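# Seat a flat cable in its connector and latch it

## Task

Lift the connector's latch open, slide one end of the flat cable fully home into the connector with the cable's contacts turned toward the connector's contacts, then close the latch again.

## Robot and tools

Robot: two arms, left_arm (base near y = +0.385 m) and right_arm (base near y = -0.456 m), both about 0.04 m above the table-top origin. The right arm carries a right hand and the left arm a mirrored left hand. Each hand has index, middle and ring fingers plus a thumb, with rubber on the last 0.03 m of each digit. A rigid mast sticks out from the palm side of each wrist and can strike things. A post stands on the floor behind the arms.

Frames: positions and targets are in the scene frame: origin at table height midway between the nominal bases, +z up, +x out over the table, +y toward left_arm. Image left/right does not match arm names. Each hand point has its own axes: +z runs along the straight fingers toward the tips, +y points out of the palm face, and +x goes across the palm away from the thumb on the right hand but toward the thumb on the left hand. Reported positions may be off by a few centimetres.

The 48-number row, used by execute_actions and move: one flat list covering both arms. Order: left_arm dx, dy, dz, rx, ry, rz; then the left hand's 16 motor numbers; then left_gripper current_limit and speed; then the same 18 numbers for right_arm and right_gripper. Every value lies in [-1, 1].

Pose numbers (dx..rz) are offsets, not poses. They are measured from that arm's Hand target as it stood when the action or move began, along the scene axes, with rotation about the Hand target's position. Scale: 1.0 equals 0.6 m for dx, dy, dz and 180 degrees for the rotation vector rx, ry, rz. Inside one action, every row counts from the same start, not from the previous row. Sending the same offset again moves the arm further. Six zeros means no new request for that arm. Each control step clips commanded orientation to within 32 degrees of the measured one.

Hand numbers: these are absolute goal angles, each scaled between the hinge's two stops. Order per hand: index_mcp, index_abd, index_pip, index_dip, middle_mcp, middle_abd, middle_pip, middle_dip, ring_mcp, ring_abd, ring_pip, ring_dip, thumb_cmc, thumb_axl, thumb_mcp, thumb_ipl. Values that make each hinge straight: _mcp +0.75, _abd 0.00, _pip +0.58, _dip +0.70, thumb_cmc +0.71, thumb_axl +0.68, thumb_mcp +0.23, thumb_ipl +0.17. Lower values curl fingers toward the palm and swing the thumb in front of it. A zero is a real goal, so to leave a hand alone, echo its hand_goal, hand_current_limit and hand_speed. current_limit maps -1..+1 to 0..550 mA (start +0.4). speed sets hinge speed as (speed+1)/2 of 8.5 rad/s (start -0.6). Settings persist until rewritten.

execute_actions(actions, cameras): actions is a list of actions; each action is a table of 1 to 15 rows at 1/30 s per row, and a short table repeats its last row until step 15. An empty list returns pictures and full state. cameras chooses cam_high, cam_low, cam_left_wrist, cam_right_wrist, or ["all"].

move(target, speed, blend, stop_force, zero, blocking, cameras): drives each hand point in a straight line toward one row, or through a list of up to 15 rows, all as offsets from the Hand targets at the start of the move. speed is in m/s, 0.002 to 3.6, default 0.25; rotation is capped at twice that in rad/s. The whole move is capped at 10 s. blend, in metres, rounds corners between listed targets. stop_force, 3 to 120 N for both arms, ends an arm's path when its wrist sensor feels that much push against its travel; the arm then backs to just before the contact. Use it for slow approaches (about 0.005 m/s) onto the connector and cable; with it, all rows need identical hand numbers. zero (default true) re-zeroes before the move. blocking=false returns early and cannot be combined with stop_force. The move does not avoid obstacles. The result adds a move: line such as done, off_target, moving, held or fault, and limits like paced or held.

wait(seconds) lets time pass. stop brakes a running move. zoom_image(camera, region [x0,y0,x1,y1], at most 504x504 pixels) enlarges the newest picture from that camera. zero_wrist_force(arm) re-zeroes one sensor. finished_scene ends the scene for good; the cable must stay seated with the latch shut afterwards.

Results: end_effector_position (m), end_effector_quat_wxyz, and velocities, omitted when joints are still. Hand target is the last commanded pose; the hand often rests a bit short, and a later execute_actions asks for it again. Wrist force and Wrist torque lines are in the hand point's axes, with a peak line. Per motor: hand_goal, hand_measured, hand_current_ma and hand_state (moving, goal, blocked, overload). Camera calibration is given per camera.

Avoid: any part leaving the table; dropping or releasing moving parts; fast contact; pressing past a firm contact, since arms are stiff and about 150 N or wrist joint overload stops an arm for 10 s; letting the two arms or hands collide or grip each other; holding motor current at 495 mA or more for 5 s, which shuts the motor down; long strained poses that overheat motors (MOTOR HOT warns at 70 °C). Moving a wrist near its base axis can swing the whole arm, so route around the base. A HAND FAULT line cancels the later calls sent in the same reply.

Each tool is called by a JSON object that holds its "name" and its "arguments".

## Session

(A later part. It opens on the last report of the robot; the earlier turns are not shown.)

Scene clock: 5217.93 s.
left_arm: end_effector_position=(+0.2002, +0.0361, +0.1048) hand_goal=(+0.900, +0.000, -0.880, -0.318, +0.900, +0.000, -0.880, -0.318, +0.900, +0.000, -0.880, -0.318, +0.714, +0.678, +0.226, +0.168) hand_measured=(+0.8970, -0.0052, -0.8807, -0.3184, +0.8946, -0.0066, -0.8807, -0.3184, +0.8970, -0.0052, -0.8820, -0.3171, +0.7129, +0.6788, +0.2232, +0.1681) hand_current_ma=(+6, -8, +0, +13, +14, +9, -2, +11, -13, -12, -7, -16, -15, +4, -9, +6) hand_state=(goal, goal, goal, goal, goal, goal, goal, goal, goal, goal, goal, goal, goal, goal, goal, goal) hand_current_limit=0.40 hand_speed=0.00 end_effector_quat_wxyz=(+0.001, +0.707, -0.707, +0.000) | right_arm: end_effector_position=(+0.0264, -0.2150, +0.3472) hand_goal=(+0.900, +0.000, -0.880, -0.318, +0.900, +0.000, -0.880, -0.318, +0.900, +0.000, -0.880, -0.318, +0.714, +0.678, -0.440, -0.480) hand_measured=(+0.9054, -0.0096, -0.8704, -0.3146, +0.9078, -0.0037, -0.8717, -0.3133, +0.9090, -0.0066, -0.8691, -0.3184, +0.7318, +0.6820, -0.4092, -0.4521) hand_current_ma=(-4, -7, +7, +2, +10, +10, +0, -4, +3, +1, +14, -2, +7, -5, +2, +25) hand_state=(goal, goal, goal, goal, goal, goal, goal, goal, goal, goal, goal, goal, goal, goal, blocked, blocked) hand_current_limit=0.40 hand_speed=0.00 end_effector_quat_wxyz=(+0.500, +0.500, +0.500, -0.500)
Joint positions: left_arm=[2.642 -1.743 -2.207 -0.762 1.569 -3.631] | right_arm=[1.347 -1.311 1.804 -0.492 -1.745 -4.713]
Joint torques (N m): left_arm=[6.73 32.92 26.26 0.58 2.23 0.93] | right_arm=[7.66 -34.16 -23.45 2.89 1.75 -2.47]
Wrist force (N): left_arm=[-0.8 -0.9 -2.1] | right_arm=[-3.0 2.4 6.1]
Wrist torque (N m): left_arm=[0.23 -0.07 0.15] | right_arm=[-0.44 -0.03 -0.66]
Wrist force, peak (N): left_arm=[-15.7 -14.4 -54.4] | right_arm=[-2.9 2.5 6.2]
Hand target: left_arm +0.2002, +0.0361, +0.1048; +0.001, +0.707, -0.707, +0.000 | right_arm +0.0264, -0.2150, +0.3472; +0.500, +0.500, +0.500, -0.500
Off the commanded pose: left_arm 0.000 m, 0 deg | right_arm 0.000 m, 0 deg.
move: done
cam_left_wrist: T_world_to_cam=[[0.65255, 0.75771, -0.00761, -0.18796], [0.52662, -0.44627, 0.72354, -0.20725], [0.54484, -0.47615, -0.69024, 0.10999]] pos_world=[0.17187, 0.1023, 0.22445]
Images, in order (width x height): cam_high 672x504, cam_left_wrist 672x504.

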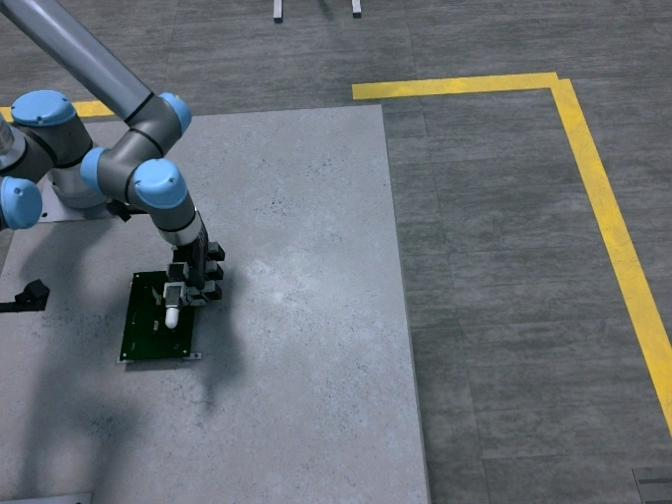

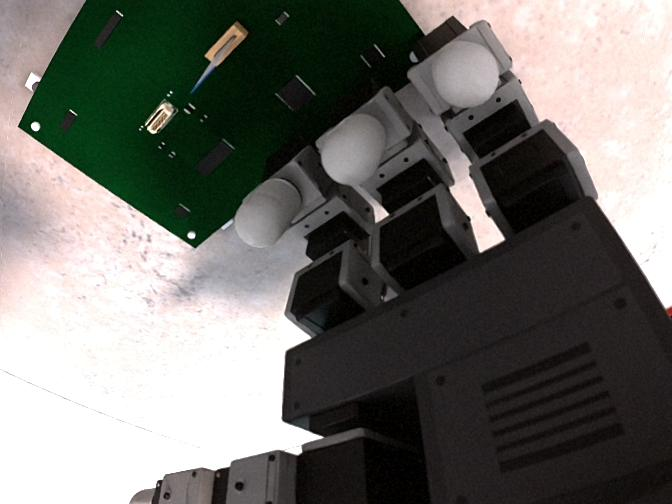

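{"name": "move", "arguments": {"target": [0.1,0.02,0.01,0,0,0, 0.9,0,-0.88,-0.319, 0.9,0,-0.88,-0.319, 0.9,0,-0.88,-0.319, 0.714,0.678,0.226,0.168, 0.4, 0, 0,0,0.0,0,0,0, 0.9,0,-0.88,-0.319, 0.9,0,-0.88,-0.319, 0.9,0,-0.88,-0.319, 0.714,0.678,-0.44,-0.48, 0.4, 0], "speed": 0.1, "cameras": ["cam_left_wrist"]}}

Scene clock: 5237.07 s.
left_arm: end_effector_position=(+0.2601, +0.0481, +0.1108) hand_goal=(+0.900, +0.000, -0.880, -0.318, +0.900, +0.000, -0.880, -0.318, +0.900, +0.000, -0.880, -0.318, +0.714, +0.678, +0.226, +0.168) hand_measured=(+0.8970, -0.0052, -0.8807, -0.3171, +0.8958, -0.0066, -0.8794, -0.3184, +0.8970, -0.0037, -0.8807, -0.3158, +0.7180, +0.6788, +0.2232, +0.1672) hand_current_ma=(-13, +1, -10, +5, +13, +10, -9, -5, -6, -16, +1, +0, -17, +12, +11, +1) hand_state=(goal, goal, goal, goal, goal, goal, goal, goal, goal, goal, goal, goal, goal, goal, goal, goal) hand_current_limit=0.40 hand_speed=0.00 end_effector_quat_wxyz=(+0.001, +0.707, -0.707, +0.000) | right_arm: end_effector_position=(+0.0264, -0.2150, +0.3472) hand_goal=(+0.900, +0.000, -0.880, -0.318, +0.900, +0.000, -0.880, -0.318, +0.900, +0.000, -0.880, -0.318, +0.714, +0.678, -0.440, -0.480) hand_measured=(+0.9054, -0.0081, -0.8704, -0.3146, +0.9078, -0.0037, -0.8717, -0.3133, +0.9102, -0.0066, -0.8678, -0.3184, +0.7318, +0.6809, -0.4092, -0.4521) hand_current_ma=(-5, -3, +4, -6, +4, +5, +14, -3, +6, -2, +4, +3, +16, -5, +7, +38) hand_state=(goal, goal, goal, goal, goal, goal, goal, goal, goal, goal, goal, goal, goal, goal, blocked, blocked) hand_current_limit=0.40 hand_speed=0.00 end_effector_quat_wxyz=(+0.500, +0.500, +0.500, -0.500)
Joint positions: left_arm=[2.722 -1.807 -2.101 -0.804 1.569 -3.551] | right_arm=[1.347 -1.311 1.804 -0.492 -1.745 -4.713]
Joint torques (N m): left_arm=[4.5 17.43 24.41 0.64 -1.84 3.22] | right_arm=[8.27 -34.36 -23.34 2.95 1.61 -2.48]
Wrist force (N): left_arm=[-0.9 -0.4 -1.9] | right_arm=[-3.1 2.3 6.2]
Wrist torque (N m): left_arm=[0.29 -0.05 0.02] | right_arm=[-0.45 -0.03 -0.67]
Wrist force, peak (N): left_arm=[-0.9 -0.7 -2.1] | right_arm=[-3.0 2.5 6.2]
Hand target: left_arm +0.2602, +0.0481, +0.1108; +0.001, +0.707, -0.707, +0.000 | right_arm +0.0264, -0.2150, +0.3472; +0.500, +0.500, +0.500, -0.500
Off the commanded pose: left_arm 0.000 m, 0 deg | right_arm 0.000 m, 0 deg.
move: done
cam_left_wrist: T_world_to_cam=[[0.65254, 0.75772, -0.00741, -0.23614], [0.52653, -0.44637, 0.72355, -0.23782], [0.54494, -0.47604, -0.69024, 0.08725]] pos_world=[0.23177, 0.1143, 0.23055]

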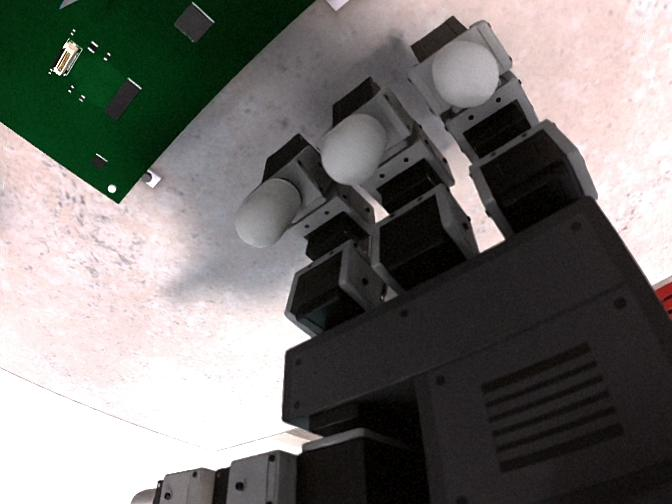

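{"name": "zoom_image", "arguments": {"camera": "cam_left_wrist", "region": [42, 32, 94, 84]}}

Scaled by 9.692 from the camera's image (finer frame: 960x720).

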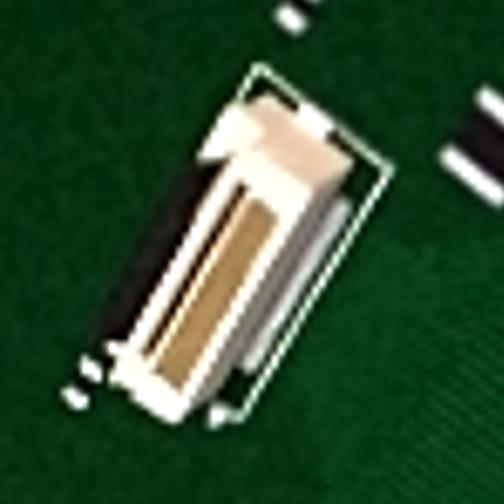

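{"name": "move", "arguments": {"target": [0,0,0,0,0,0, 0.9,0,-0.88,-0.319, 0.9,0,-0.88,-0.319, 0.9,0,-0.88,-0.319, 0.714,0.678,0.226,0.168, 0.4, 0, 0.12,-0.06,0.0,0.25,0,0, 0.9,0,-0.88,-0.319, 0.9,0,-0.88,-0.319, 0.9,0,-0.88,-0.319, 0.714,0.678,-0.44,-0.48, 0.4, 0], "speed": 0.25}}

{"name": "move", "arguments": {"target": [0,0,0,0,0,0, 0.9,0,-0.88,-0.319, 0.9,0,-0.88,-0.319, 0.9,0,-0.88,-0.319, 0.714,0.678,0.226,0.168, 0.4, 0, 0.0,-0.0,0.0,0.25,0,0, 0.9,0,-0.88,-0.319, 0.9,0,-0.88,-0.319, 0.9,0,-0.88,-0.319, 0.714,0.678,-0.44,-0.48, 0.4, 0], "speed": 0.25, "cameras": ["cam_high"]}}

Scene clock: 5432.80 s.
left_arm: end_effector_position=(+0.2602, +0.0481, +0.1108) hand_goal=(+0.900, +0.000, -0.880, -0.318, +0.900, +0.000, -0.880, -0.318, +0.900, +0.000, -0.880, -0.318, +0.714, +0.678, +0.226, +0.168) hand_measured=(+0.8970, -0.0066, -0.8807, -0.3184, +0.8958, -0.0066, -0.8807, -0.3184, +0.8970, -0.0052, -0.8807, -0.3171, +0.7167, +0.6777, +0.2232, +0.1672) hand_current_ma=(-4, -5, -6, +6, +19, +3, -6, +13, -11, -7, -3, -11, -12, +5, +11, +0) hand_state=(goal, goal, goal, goal, goal, goal, goal, goal, goal, goal, goal, goal, goal, goal, goal, goal) hand_current_limit=0.40 hand_speed=0.00 end_effector_quat_wxyz=(+0.001, +0.707, -0.707, +0.000) | right_arm: end_effector_position=(+0.0983, -0.2510, +0.3472) hand_goal=(+0.900, +0.000, -0.880, -0.318, +0.900, +0.000, -0.880, -0.318, +0.900, +0.000, -0.880, -0.318, +0.714, +0.678, -0.440, -0.480) hand_measured=(+0.9054, -0.0096, -0.8691, -0.3146, +0.9078, -0.0037, -0.8717, -0.3146, +0.9054, -0.0081, -0.8691, -0.3184, +0.7318, +0.6820, -0.4092, -0.4521) hand_current_ma=(-2, -1, +9, -2, +5, +7, +11, -4, +8, -7, +7, +0, +14, +3, +10, +33) hand_state=(goal, goal, goal, goal, goal, goal, goal, goal, goal, goal, goal, goal, goal, goal, blocked, blocked) hand_current_limit=0.40 hand_speed=0.00 end_effector_quat_wxyz=(+0.271, +0.653, +0.653, -0.271)
Joint positions: left_arm=[2.722 -1.807 -2.101 -0.804 1.569 -3.551] | right_arm=[1.116 -1.813 1.942 -0.956 -1.853 -5.007]
Joint torques (N m): left_arm=[6.24 15.01 26.01 0.74 -2.21 2.93] | right_arm=[-5.93 -17.35 -15.71 -1.89 1.41 -2.53]
Wrist force (N): left_arm=[-0.8 -0.5 -1.8] | right_arm=[-3.1 2.0 4.6]
Wrist torque (N m): left_arm=[0.28 -0.06 0.04] | right_arm=[-0.17 0.07 -0.45]
Wrist force, peak (N): left_arm=[-1.0 -0.6 -2.0] | right_arm=[-2.9 2.5 6.3]
Hand target: left_arm +0.2602, +0.0481, +0.1108; +0.001, +0.707, -0.707, +0.000 | right_arm +0.0984, -0.2510, +0.3472; +0.271, +0.653, +0.653, -0.271
Off the commanded pose: left_arm 0.000 m, 0 deg | right_arm 0.000 m, 0 deg.
move: done

Scene clock: 5435.10 s.
left_arm: end_effector_position=(+0.2602, +0.0481, +0.1108) hand_goal=(+0.900, +0.000, -0.880, -0.318, +0.900, +0.000, -0.880, -0.318, +0.900, +0.000, -0.880, -0.318, +0.714, +0.678, +0.226, +0.168) hand_measured=(+0.8958, -0.0052, -0.8807, -0.3184, +0.8958, -0.0066, -0.8820, -0.3184, +0.8970, -0.0037, -0.8807, -0.3158, +0.7167, +0.6788, +0.2232, +0.1681) hand_current_ma=(-6, +11, -8, +9, +18, +21, +0, +11, -14, +2, -9, +4, -11, +7, +9, -6) hand_state=(goal, goal, goal, goal, goal, goal, goal, goal, goal, goal, goal, goal, goal, goal, goal, goal) hand_current_limit=0.40 hand_speed=0.00 end_effector_quat_wxyz=(+0.001, +0.707, -0.707, +0.000) | right_arm: end_effector_position=(+0.0984, -0.2510, +0.3472) hand_goal=(+0.900, +0.000, -0.880, -0.318, +0.900, +0.000, -0.880, -0.318, +0.900, +0.000, -0.880, -0.318, +0.714, +0.678, -0.440, -0.480) hand_measured=(+0.9054, -0.0081, -0.8691, -0.3146, +0.9078, -0.0037, -0.8717, -0.3133, +0.9054, -0.0081, -0.8678, -0.3184, +0.7318, +0.6820, -0.4092, -0.4521) hand_current_ma=(+4, -6, +9, -3, +8, +12, +9, -1, +9, -9, +16, +2, +7, -3, +12, +27) hand_state=(goal, goal, goal, goal, goal, goal, goal, goal, goal, goal, goal, goal, goal, goal, blocked, blocked) hand_current_limit=0.40 hand_speed=0.00 end_effector_quat_wxyz=(+0.000, +0.707, +0.707, +0.000)
Joint positions: left_arm=[2.722 -1.807 -2.101 -0.804 1.569 -3.551] | right_arm=[0.814 -2.35 2.156 -1.376 -1.571 -5.421]
Joint torques (N m): left_arm=[7.46 15.31 25.97 0.58 -2.44 3.02] | right_arm=[-5.12 0.2 -16.98 -1.14 1.74 -2.37]
Wrist force (N): left_arm=[-0.8 -0.5 -1.7] | right_arm=[-1.7 1.7 5.1]
Wrist torque (N m): left_arm=[0.27 -0.06 0.03] | right_arm=[-0.19 0.11 -0.10]
Wrist force, peak (N): left_arm=[-1.2 -0.5 -2.0] | right_arm=[-3.4 2.0 4.8]
Hand target: left_arm +0.2602, +0.0481, +0.1108; +0.001, +0.707, -0.707, +0.000 | right_arm +0.0984, -0.2510, +0.3472; +0.000, +0.707, +0.707, +0.000
Off the commanded pose: left_arm 0.000 m, 0 deg | right_arm 0.000 m, 0 deg.
move: done

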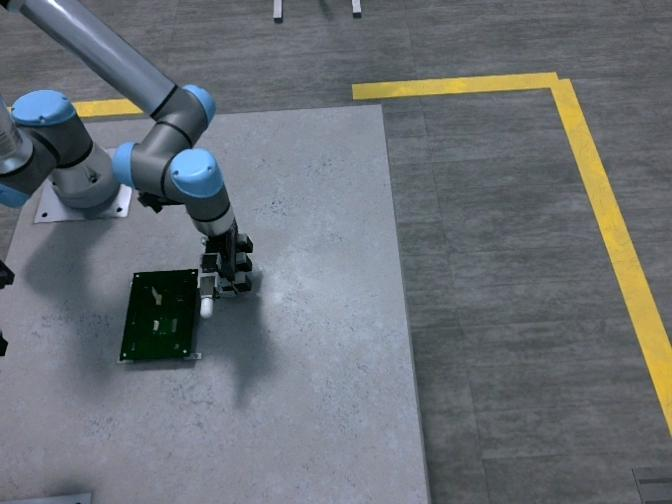

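{"name": "move", "arguments": {"target": [0,0,0,0,0,0, 0.9,0,-0.88,-0.319, 0.9,0,-0.88,-0.319, 0.9,0,-0.88,-0.319, 0.714,0.678,0.226,0.168, 0.4, 0, 0.12,0.1,0.0,0,0,-0.45, 0.9,0,-0.88,-0.319, 0.9,0,-0.88,-0.319, 0.9,0,-0.88,-0.319, 0.714,0.678,-0.44,-0.48, 0.4, 0], "speed": 0.3}}

{"name": "move", "arguments": {"target": [0,0,0,0,0,0, 0.9,0,-0.88,-0.319, 0.9,0,-0.88,-0.319, 0.9,0,-0.88,-0.319, 0.714,0.678,0.226,0.168, 0.4, 0, 0.0,0,0.0,0,0,-0.55, 0.9,0,-0.88,-0.319, 0.9,0,-0.88,-0.319, 0.9,0,-0.88,-0.319, 0.714,0.678,-0.44,-0.48, 0.4, 0], "speed": 0.3}}

{"name": "move", "arguments": {"target": [0,0,0,0,0,0, 0.9,0,-0.88,-0.319, 0.9,0,-0.88,-0.319, 0.9,0,-0.88,-0.319, 0.714,0.678,0.226,0.168, 0.4, 0, 0.0,0,0.0,0,0,-0.5, 0.9,0,-0.88,-0.319, 0.9,0,-0.88,-0.319, 0.9,0,-0.88,-0.319, 0.714,0.678,-0.44,-0.48, 0.4, 0], "speed": 0.3, "cameras": ["cam_high"]}}

Scene clock: 5455.37 s.
left_arm: end_effector_position=(+0.2602, +0.0481, +0.1108) hand_goal=(+0.900, +0.000, -0.880, -0.318, +0.900, +0.000, -0.880, -0.318, +0.900, +0.000, -0.880, -0.318, +0.714, +0.678, +0.226, +0.168) hand_measured=(+0.8970, -0.0052, -0.8807, -0.3171, +0.8946, -0.0066, -0.8820, -0.3184, +0.8970, -0.0037, -0.8820, -0.3158, +0.7167, +0.6788, +0.2232, +0.1681) hand_current_ma=(-1, -3, +3, +3, +3, +13, -4, +6, -1, +0, -13, +2, -16, +4, +5, +0) hand_state=(goal, goal, goal, goal, goal, goal, goal, goal, goal, goal, goal, goal, goal, goal, goal, goal) hand_current_limit=0.40 hand_speed=0.00 end_effector_quat_wxyz=(+0.001, +0.707, -0.707, +0.000) | right_arm: end_effector_position=(+0.1704, -0.1910, +0.3472) hand_goal=(+0.900, +0.000, -0.880, -0.318, +0.900, +0.000, -0.880, -0.318, +0.900, +0.000, -0.880, -0.318, +0.714, +0.678, -0.440, -0.480) hand_measured=(+0.9054, -0.0081, -0.8691, -0.3146, +0.9078, -0.0037, -0.8717, -0.3133, +0.9054, -0.0081, -0.8691, -0.3184, +0.7305, +0.6820, -0.4092, -0.4521) hand_current_ma=(-12, -8, +12, -3, +10, +11, +3, -6, +4, +3, +8, +4, +12, +7, +19, +35) hand_state=(goal, goal, goal, goal, goal, goal, goal, goal, goal, goal, goal, goal, goal, goal, blocked, blocked) hand_current_limit=0.40 hand_speed=0.00 end_effector_quat_wxyz=(+0.000, +0.997, +0.079, +0.000)
Joint positions: left_arm=[2.722 -1.807 -2.101 -0.804 1.569 -3.551] | right_arm=[0.696 -1.845 1.924 -1.65 -1.57 -4.125]
Joint torques (N m): left_arm=[6.7 15.7 26.45 0.78 -2.18 3.05] | right_arm=[-5.74 0.33 -30.65 -3.91 -2.24 2.32]
Wrist force (N): left_arm=[-1.1 -0.3 -1.8] | right_arm=[-1.4 1.6 4.9]
Wrist torque (N m): left_arm=[0.31 -0.02 0.00] | right_arm=[-0.18 0.03 -0.21]
Wrist force, peak (N): left_arm=[-0.8 -0.6 -2.1] | right_arm=[-2.0 1.8 5.2]
Hand target: left_arm +0.2602, +0.0481, +0.1108; +0.001, +0.707, -0.707, +0.000 | right_arm +0.1704, -0.1910, +0.3472; +0.000, +0.997, +0.079, +0.000
Off the commanded pose: left_arm 0.000 m, 0 deg | right_arm 0.000 m, 0 deg.
move: done

Scene clock: 5458.90 s.
left_arm: end_effector_position=(+0.2602, +0.0481, +0.1108) hand_goal=(+0.900, +0.000, -0.880, -0.318, +0.900, +0.000, -0.880, -0.318, +0.900, +0.000, -0.880, -0.318, +0.714, +0.678, +0.226, +0.168) hand_measured=(+0.8970, -0.0052, -0.8807, -0.3184, +0.8970, -0.0066, -0.8807, -0.3184, +0.8970, -0.0052, -0.8807, -0.3171, +0.7167, +0.6777, +0.2232, +0.1672) hand_current_ma=(-4, +1, +0, -2, +3, +6, -1, +6, -11, -9, +7, -7, -7, +5, +4, -5) hand_state=(goal, goal, goal, goal, goal, goal, goal, goal, goal, goal, goal, goal, goal, goal, goal, goal) hand_current_limit=0.40 hand_speed=0.00 end_effector_quat_wxyz=(+0.001, +0.707, -0.707, +0.000) | right_arm: end_effector_position=(+0.1704, -0.1910, +0.3472) hand_goal=(+0.900, +0.000, -0.880, -0.318, +0.900, +0.000, -0.880, -0.318, +0.900, +0.000, -0.880, -0.318, +0.714, +0.678, -0.440, -0.480) hand_measured=(+0.9054, -0.0081, -0.8704, -0.3146, +0.9078, -0.0037, -0.8717, -0.3133, +0.9054, -0.0066, -0.8691, -0.3171, +0.7318, +0.6820, -0.4092, -0.4521) hand_current_ma=(-12, -2, +10, -6, +5, -3, +3, -5, -1, -1, +12, +6, +14, +6, +9, +21) hand_state=(goal, goal, goal, goal, goal, goal, goal, goal, goal, goal, goal, goal, goal, goal, blocked, blocked) hand_current_limit=0.40 hand_speed=0.00 end_effector_quat_wxyz=(+0.000, +0.707, -0.707, +0.000)
Joint positions: left_arm=[2.722 -1.807 -2.101 -0.804 1.569 -3.551] | right_arm=[0.315 -1.959 1.999 -1.611 -1.57 -2.778]
Joint torques (N m): left_arm=[6.4 15.95 26.86 0.82 -2.29 2.92] | right_arm=[-5.94 -14.94 -17.05 -1.14 -2.13 2.22]
Wrist force (N): left_arm=[-0.8 -0.4 -1.8] | right_arm=[-1.5 1.9 4.8]
Wrist torque (N m): left_arm=[0.29 -0.07 0.03] | right_arm=[-0.17 0.06 -0.23]
Wrist force, peak (N): left_arm=[-0.9 -0.5 -2.1] | right_arm=[-1.6 1.8 5.0]
Hand target: left_arm +0.2602, +0.0481, +0.1108; +0.001, +0.707, -0.707, +0.000 | right_arm +0.1704, -0.1910, +0.3472; +0.000, +0.707, -0.707, +0.000
Off the commanded pose: left_arm 0.000 m, 0 deg | right_arm 0.000 m, 0 deg.
move: done

Scene clock: 5462.30 s.
left_arm: end_effector_position=(+0.2602, +0.0481, +0.1108) hand_goal=(+0.900, +0.000, -0.880, -0.318, +0.900, +0.000, -0.880, -0.318, +0.900, +0.000, -0.880, -0.318, +0.714, +0.678, +0.226, +0.168) hand_measured=(+0.8970, -0.0052, -0.8807, -0.3184, +0.8958, -0.0066, -0.8807, -0.3184, +0.8982, -0.0052, -0.8807, -0.3158, +0.7167, +0.6777, +0.2232, +0.1672) hand_current_ma=(-5, -2, -2, +5, +18, +1, -9, +8, -9, -4, -7, +0, -9, +10, +4, -4) hand_state=(goal, goal, goal, goal, goal, goal, goal, goal, goal, goal, goal, goal, goal, goal, goal, goal) hand_current_limit=0.40 hand_speed=0.00 end_effector_quat_wxyz=(+0.001, +0.707, -0.707, +0.000) | right_arm: end_effector_position=(+0.1704, -0.1910, +0.3472) hand_goal=(+0.900, +0.000, -0.880, -0.318, +0.900, +0.000, -0.880, -0.318, +0.900, +0.000, -0.880, -0.318, +0.714, +0.678, -0.440, -0.480) hand_measured=(+0.9066, -0.0081, -0.8691, -0.3146, +0.9078, -0.0052, -0.8717, -0.3146, +0.9054, -0.0081, -0.8691, -0.3171, +0.7318, +0.6809, -0.4092, -0.4521) hand_current_ma=(-11, -3, +12, -2, +7, +3, -1, +5, +6, -1, +7, +1, +5, -3, +10, +29) hand_state=(goal, goal, goal, goal, goal, goal, goal, goal, goal, goal, goal, goal, goal, goal, blocked, blocked) hand_current_limit=0.40 hand_speed=0.00 end_effector_quat_wxyz=(+0.000, +0.000, +1.000, +0.000)
Joint positions: left_arm=[2.722 -1.807 -2.101 -0.804 1.569 -3.551] | right_arm=[0.218 -2.323 2.15 -1.398 -1.571 -1.304]
Joint torques (N m): left_arm=[6.51 15.41 25.91 0.78 -2.17 2.87] | right_arm=[8.86 17.8 -30.71 -1.29 -2.16 2.3]
Wrist force (N): left_arm=[-0.9 -0.7 -1.7] | right_arm=[-1.7 1.9 5.2]
Wrist torque (N m): left_arm=[0.25 -0.04 0.02] | right_arm=[-0.18 0.10 -0.24]
Wrist force, peak (N): left_arm=[-0.9 -0.6 -2.1] | right_arm=[-1.7 1.9 5.2]
Hand target: left_arm +0.2602, +0.0481, +0.1108; +0.001, +0.707, -0.707, +0.000 | right_arm +0.1704, -0.1910, +0.3472; +0.000, +0.000, +1.000, +0.000
Off the commanded pose: left_arm 0.000 m, 0 deg | right_arm 0.000 m, 0 deg.
move: done

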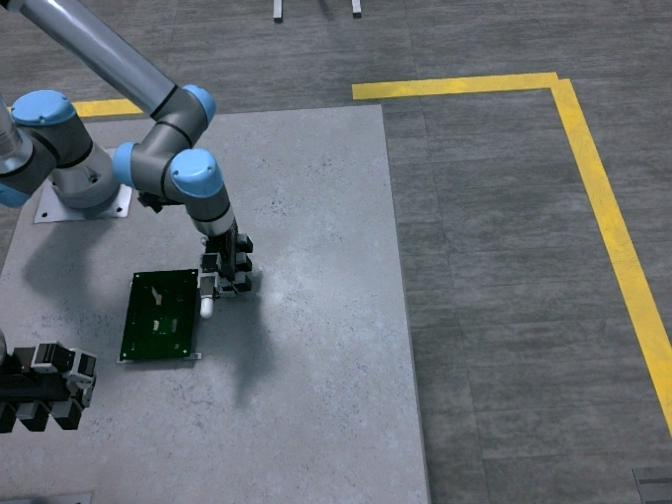

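{"name": "move", "arguments": {"target": [0,0,0,0,0,0, 0.9,0,-0.88,-0.319, 0.9,0,-0.88,-0.319, 0.9,0,-0.88,-0.319, 0.714,0.678,0.226,0.168, 0.4, 0, -0.1007,0.1833,-0.40,0,0,0, 0.9,0,-0.88,-0.319, 0.9,0,-0.88,-0.319, 0.9,0,-0.88,-0.319, 0.714,0.678,0.226,0.168, 0.4, 0], "speed": 0.25, "cameras": ["cam_right_wrist"]}}

Scene clock: 5472.00 s.
left_arm: end_effector_position=(+0.2602, +0.0481, +0.1108) hand_goal=(+0.900, +0.000, -0.880, -0.318, +0.900, +0.000, -0.880, -0.318, +0.900, +0.000, -0.880, -0.318, +0.714, +0.678, +0.226, +0.168) hand_measured=(+0.8970, -0.0052, -0.8807, -0.3184, +0.8970, -0.0066, -0.8807, -0.3184, +0.8982, -0.0052, -0.8807, -0.3158, +0.7180, +0.6788, +0.2232, +0.1681) hand_current_ma=(-10, -4, -11, -11, +5, +11, -6, +9, -14, -2, +1, -1, -3, -3, -3, +9) hand_state=(goal, goal, goal, goal, goal, goal, goal, goal, goal, goal, goal, goal, goal, goal, goal, goal) hand_current_limit=0.40 hand_speed=0.00 end_effector_quat_wxyz=(+0.001, +0.707, -0.707, +0.000) | right_arm: end_effector_position=(+0.1099, -0.0811, +0.1072) hand_goal=(+0.900, +0.000, -0.880, -0.318, +0.900, +0.000, -0.880, -0.318, +0.900, +0.000, -0.880, -0.318, +0.714, +0.678, +0.226, +0.168) hand_measured=(+0.9054, -0.0081, -0.8704, -0.3146, +0.9078, -0.0052, -0.8717, -0.3133, +0.9042, -0.0081, -0.8691, -0.3184, +0.7192, +0.6820, +0.2133, +0.1681) hand_current_ma=(+0, -4, +3, -8, +10, +12, +7, -1, +1, -1, +21, +7, +13, +2, -21, +9) hand_state=(goal, goal, goal, goal, goal, goal, goal, goal, goal, goal, goal, goal, goal, goal, goal, goal) hand_current_limit=0.40 hand_speed=0.00 end_effector_quat_wxyz=(+0.000, +0.000, +1.000, +0.000)
Joint positions: left_arm=[2.722 -1.807 -2.101 -0.804 1.569 -3.551] | right_arm=[0.758 -1.825 2.596 -2.342 -1.572 -0.764]
Joint torques (N m): left_arm=[7.6 15.68 25.88 0.74 -2.23 2.83] | right_arm=[8.04 4.06 -24.82 -3.85 -2.28 2.21]
Wrist force (N): left_arm=[-0.8 -0.6 -1.8] | right_arm=[-1.5 1.8 4.9]
Wrist torque (N m): left_arm=[0.27 -0.06 0.04] | right_arm=[-0.15 0.07 -0.18]
Wrist force, peak (N): left_arm=[-1.1 -0.4 -2.1] | right_arm=[-1.1 1.8 6.0]
Hand target: left_arm +0.2602, +0.0481, +0.1108; +0.001, +0.707, -0.707, +0.000 | right_arm +0.1099, -0.0810, +0.1072; +0.000, +0.000, +1.000, +0.000
Off the commanded pose: left_arm 0.000 m, 0 deg | right_arm 0.000 m, 0 deg.
move: done
cam_right_wrist: T_world_to_cam=[[0.74795, 0.66373, -0.00629, 0.00341], [0.47974, -0.53401, 0.69619, -0.20681], [0.45872, -0.52373, -0.71783, 0.11671]] pos_world=[0.04312, -0.05158, 0.22778]

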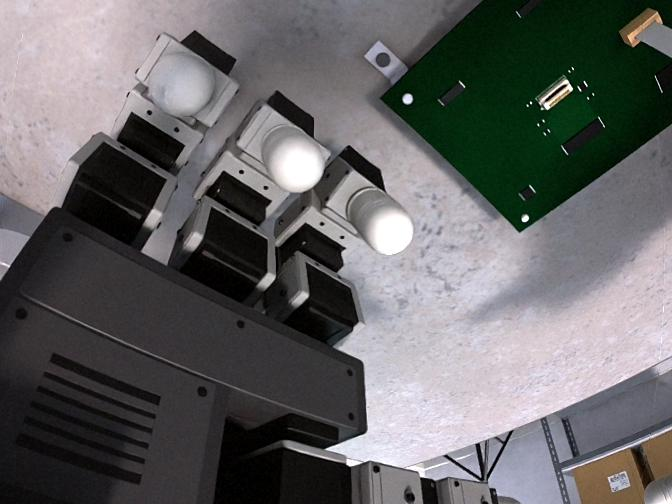

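{"name": "zoom_image", "arguments": {"camera": "cam_right_wrist", "region": [530, 68, 582, 120]}}

Scaled by 9.692 from the camera's image (finer frame: 960x720).

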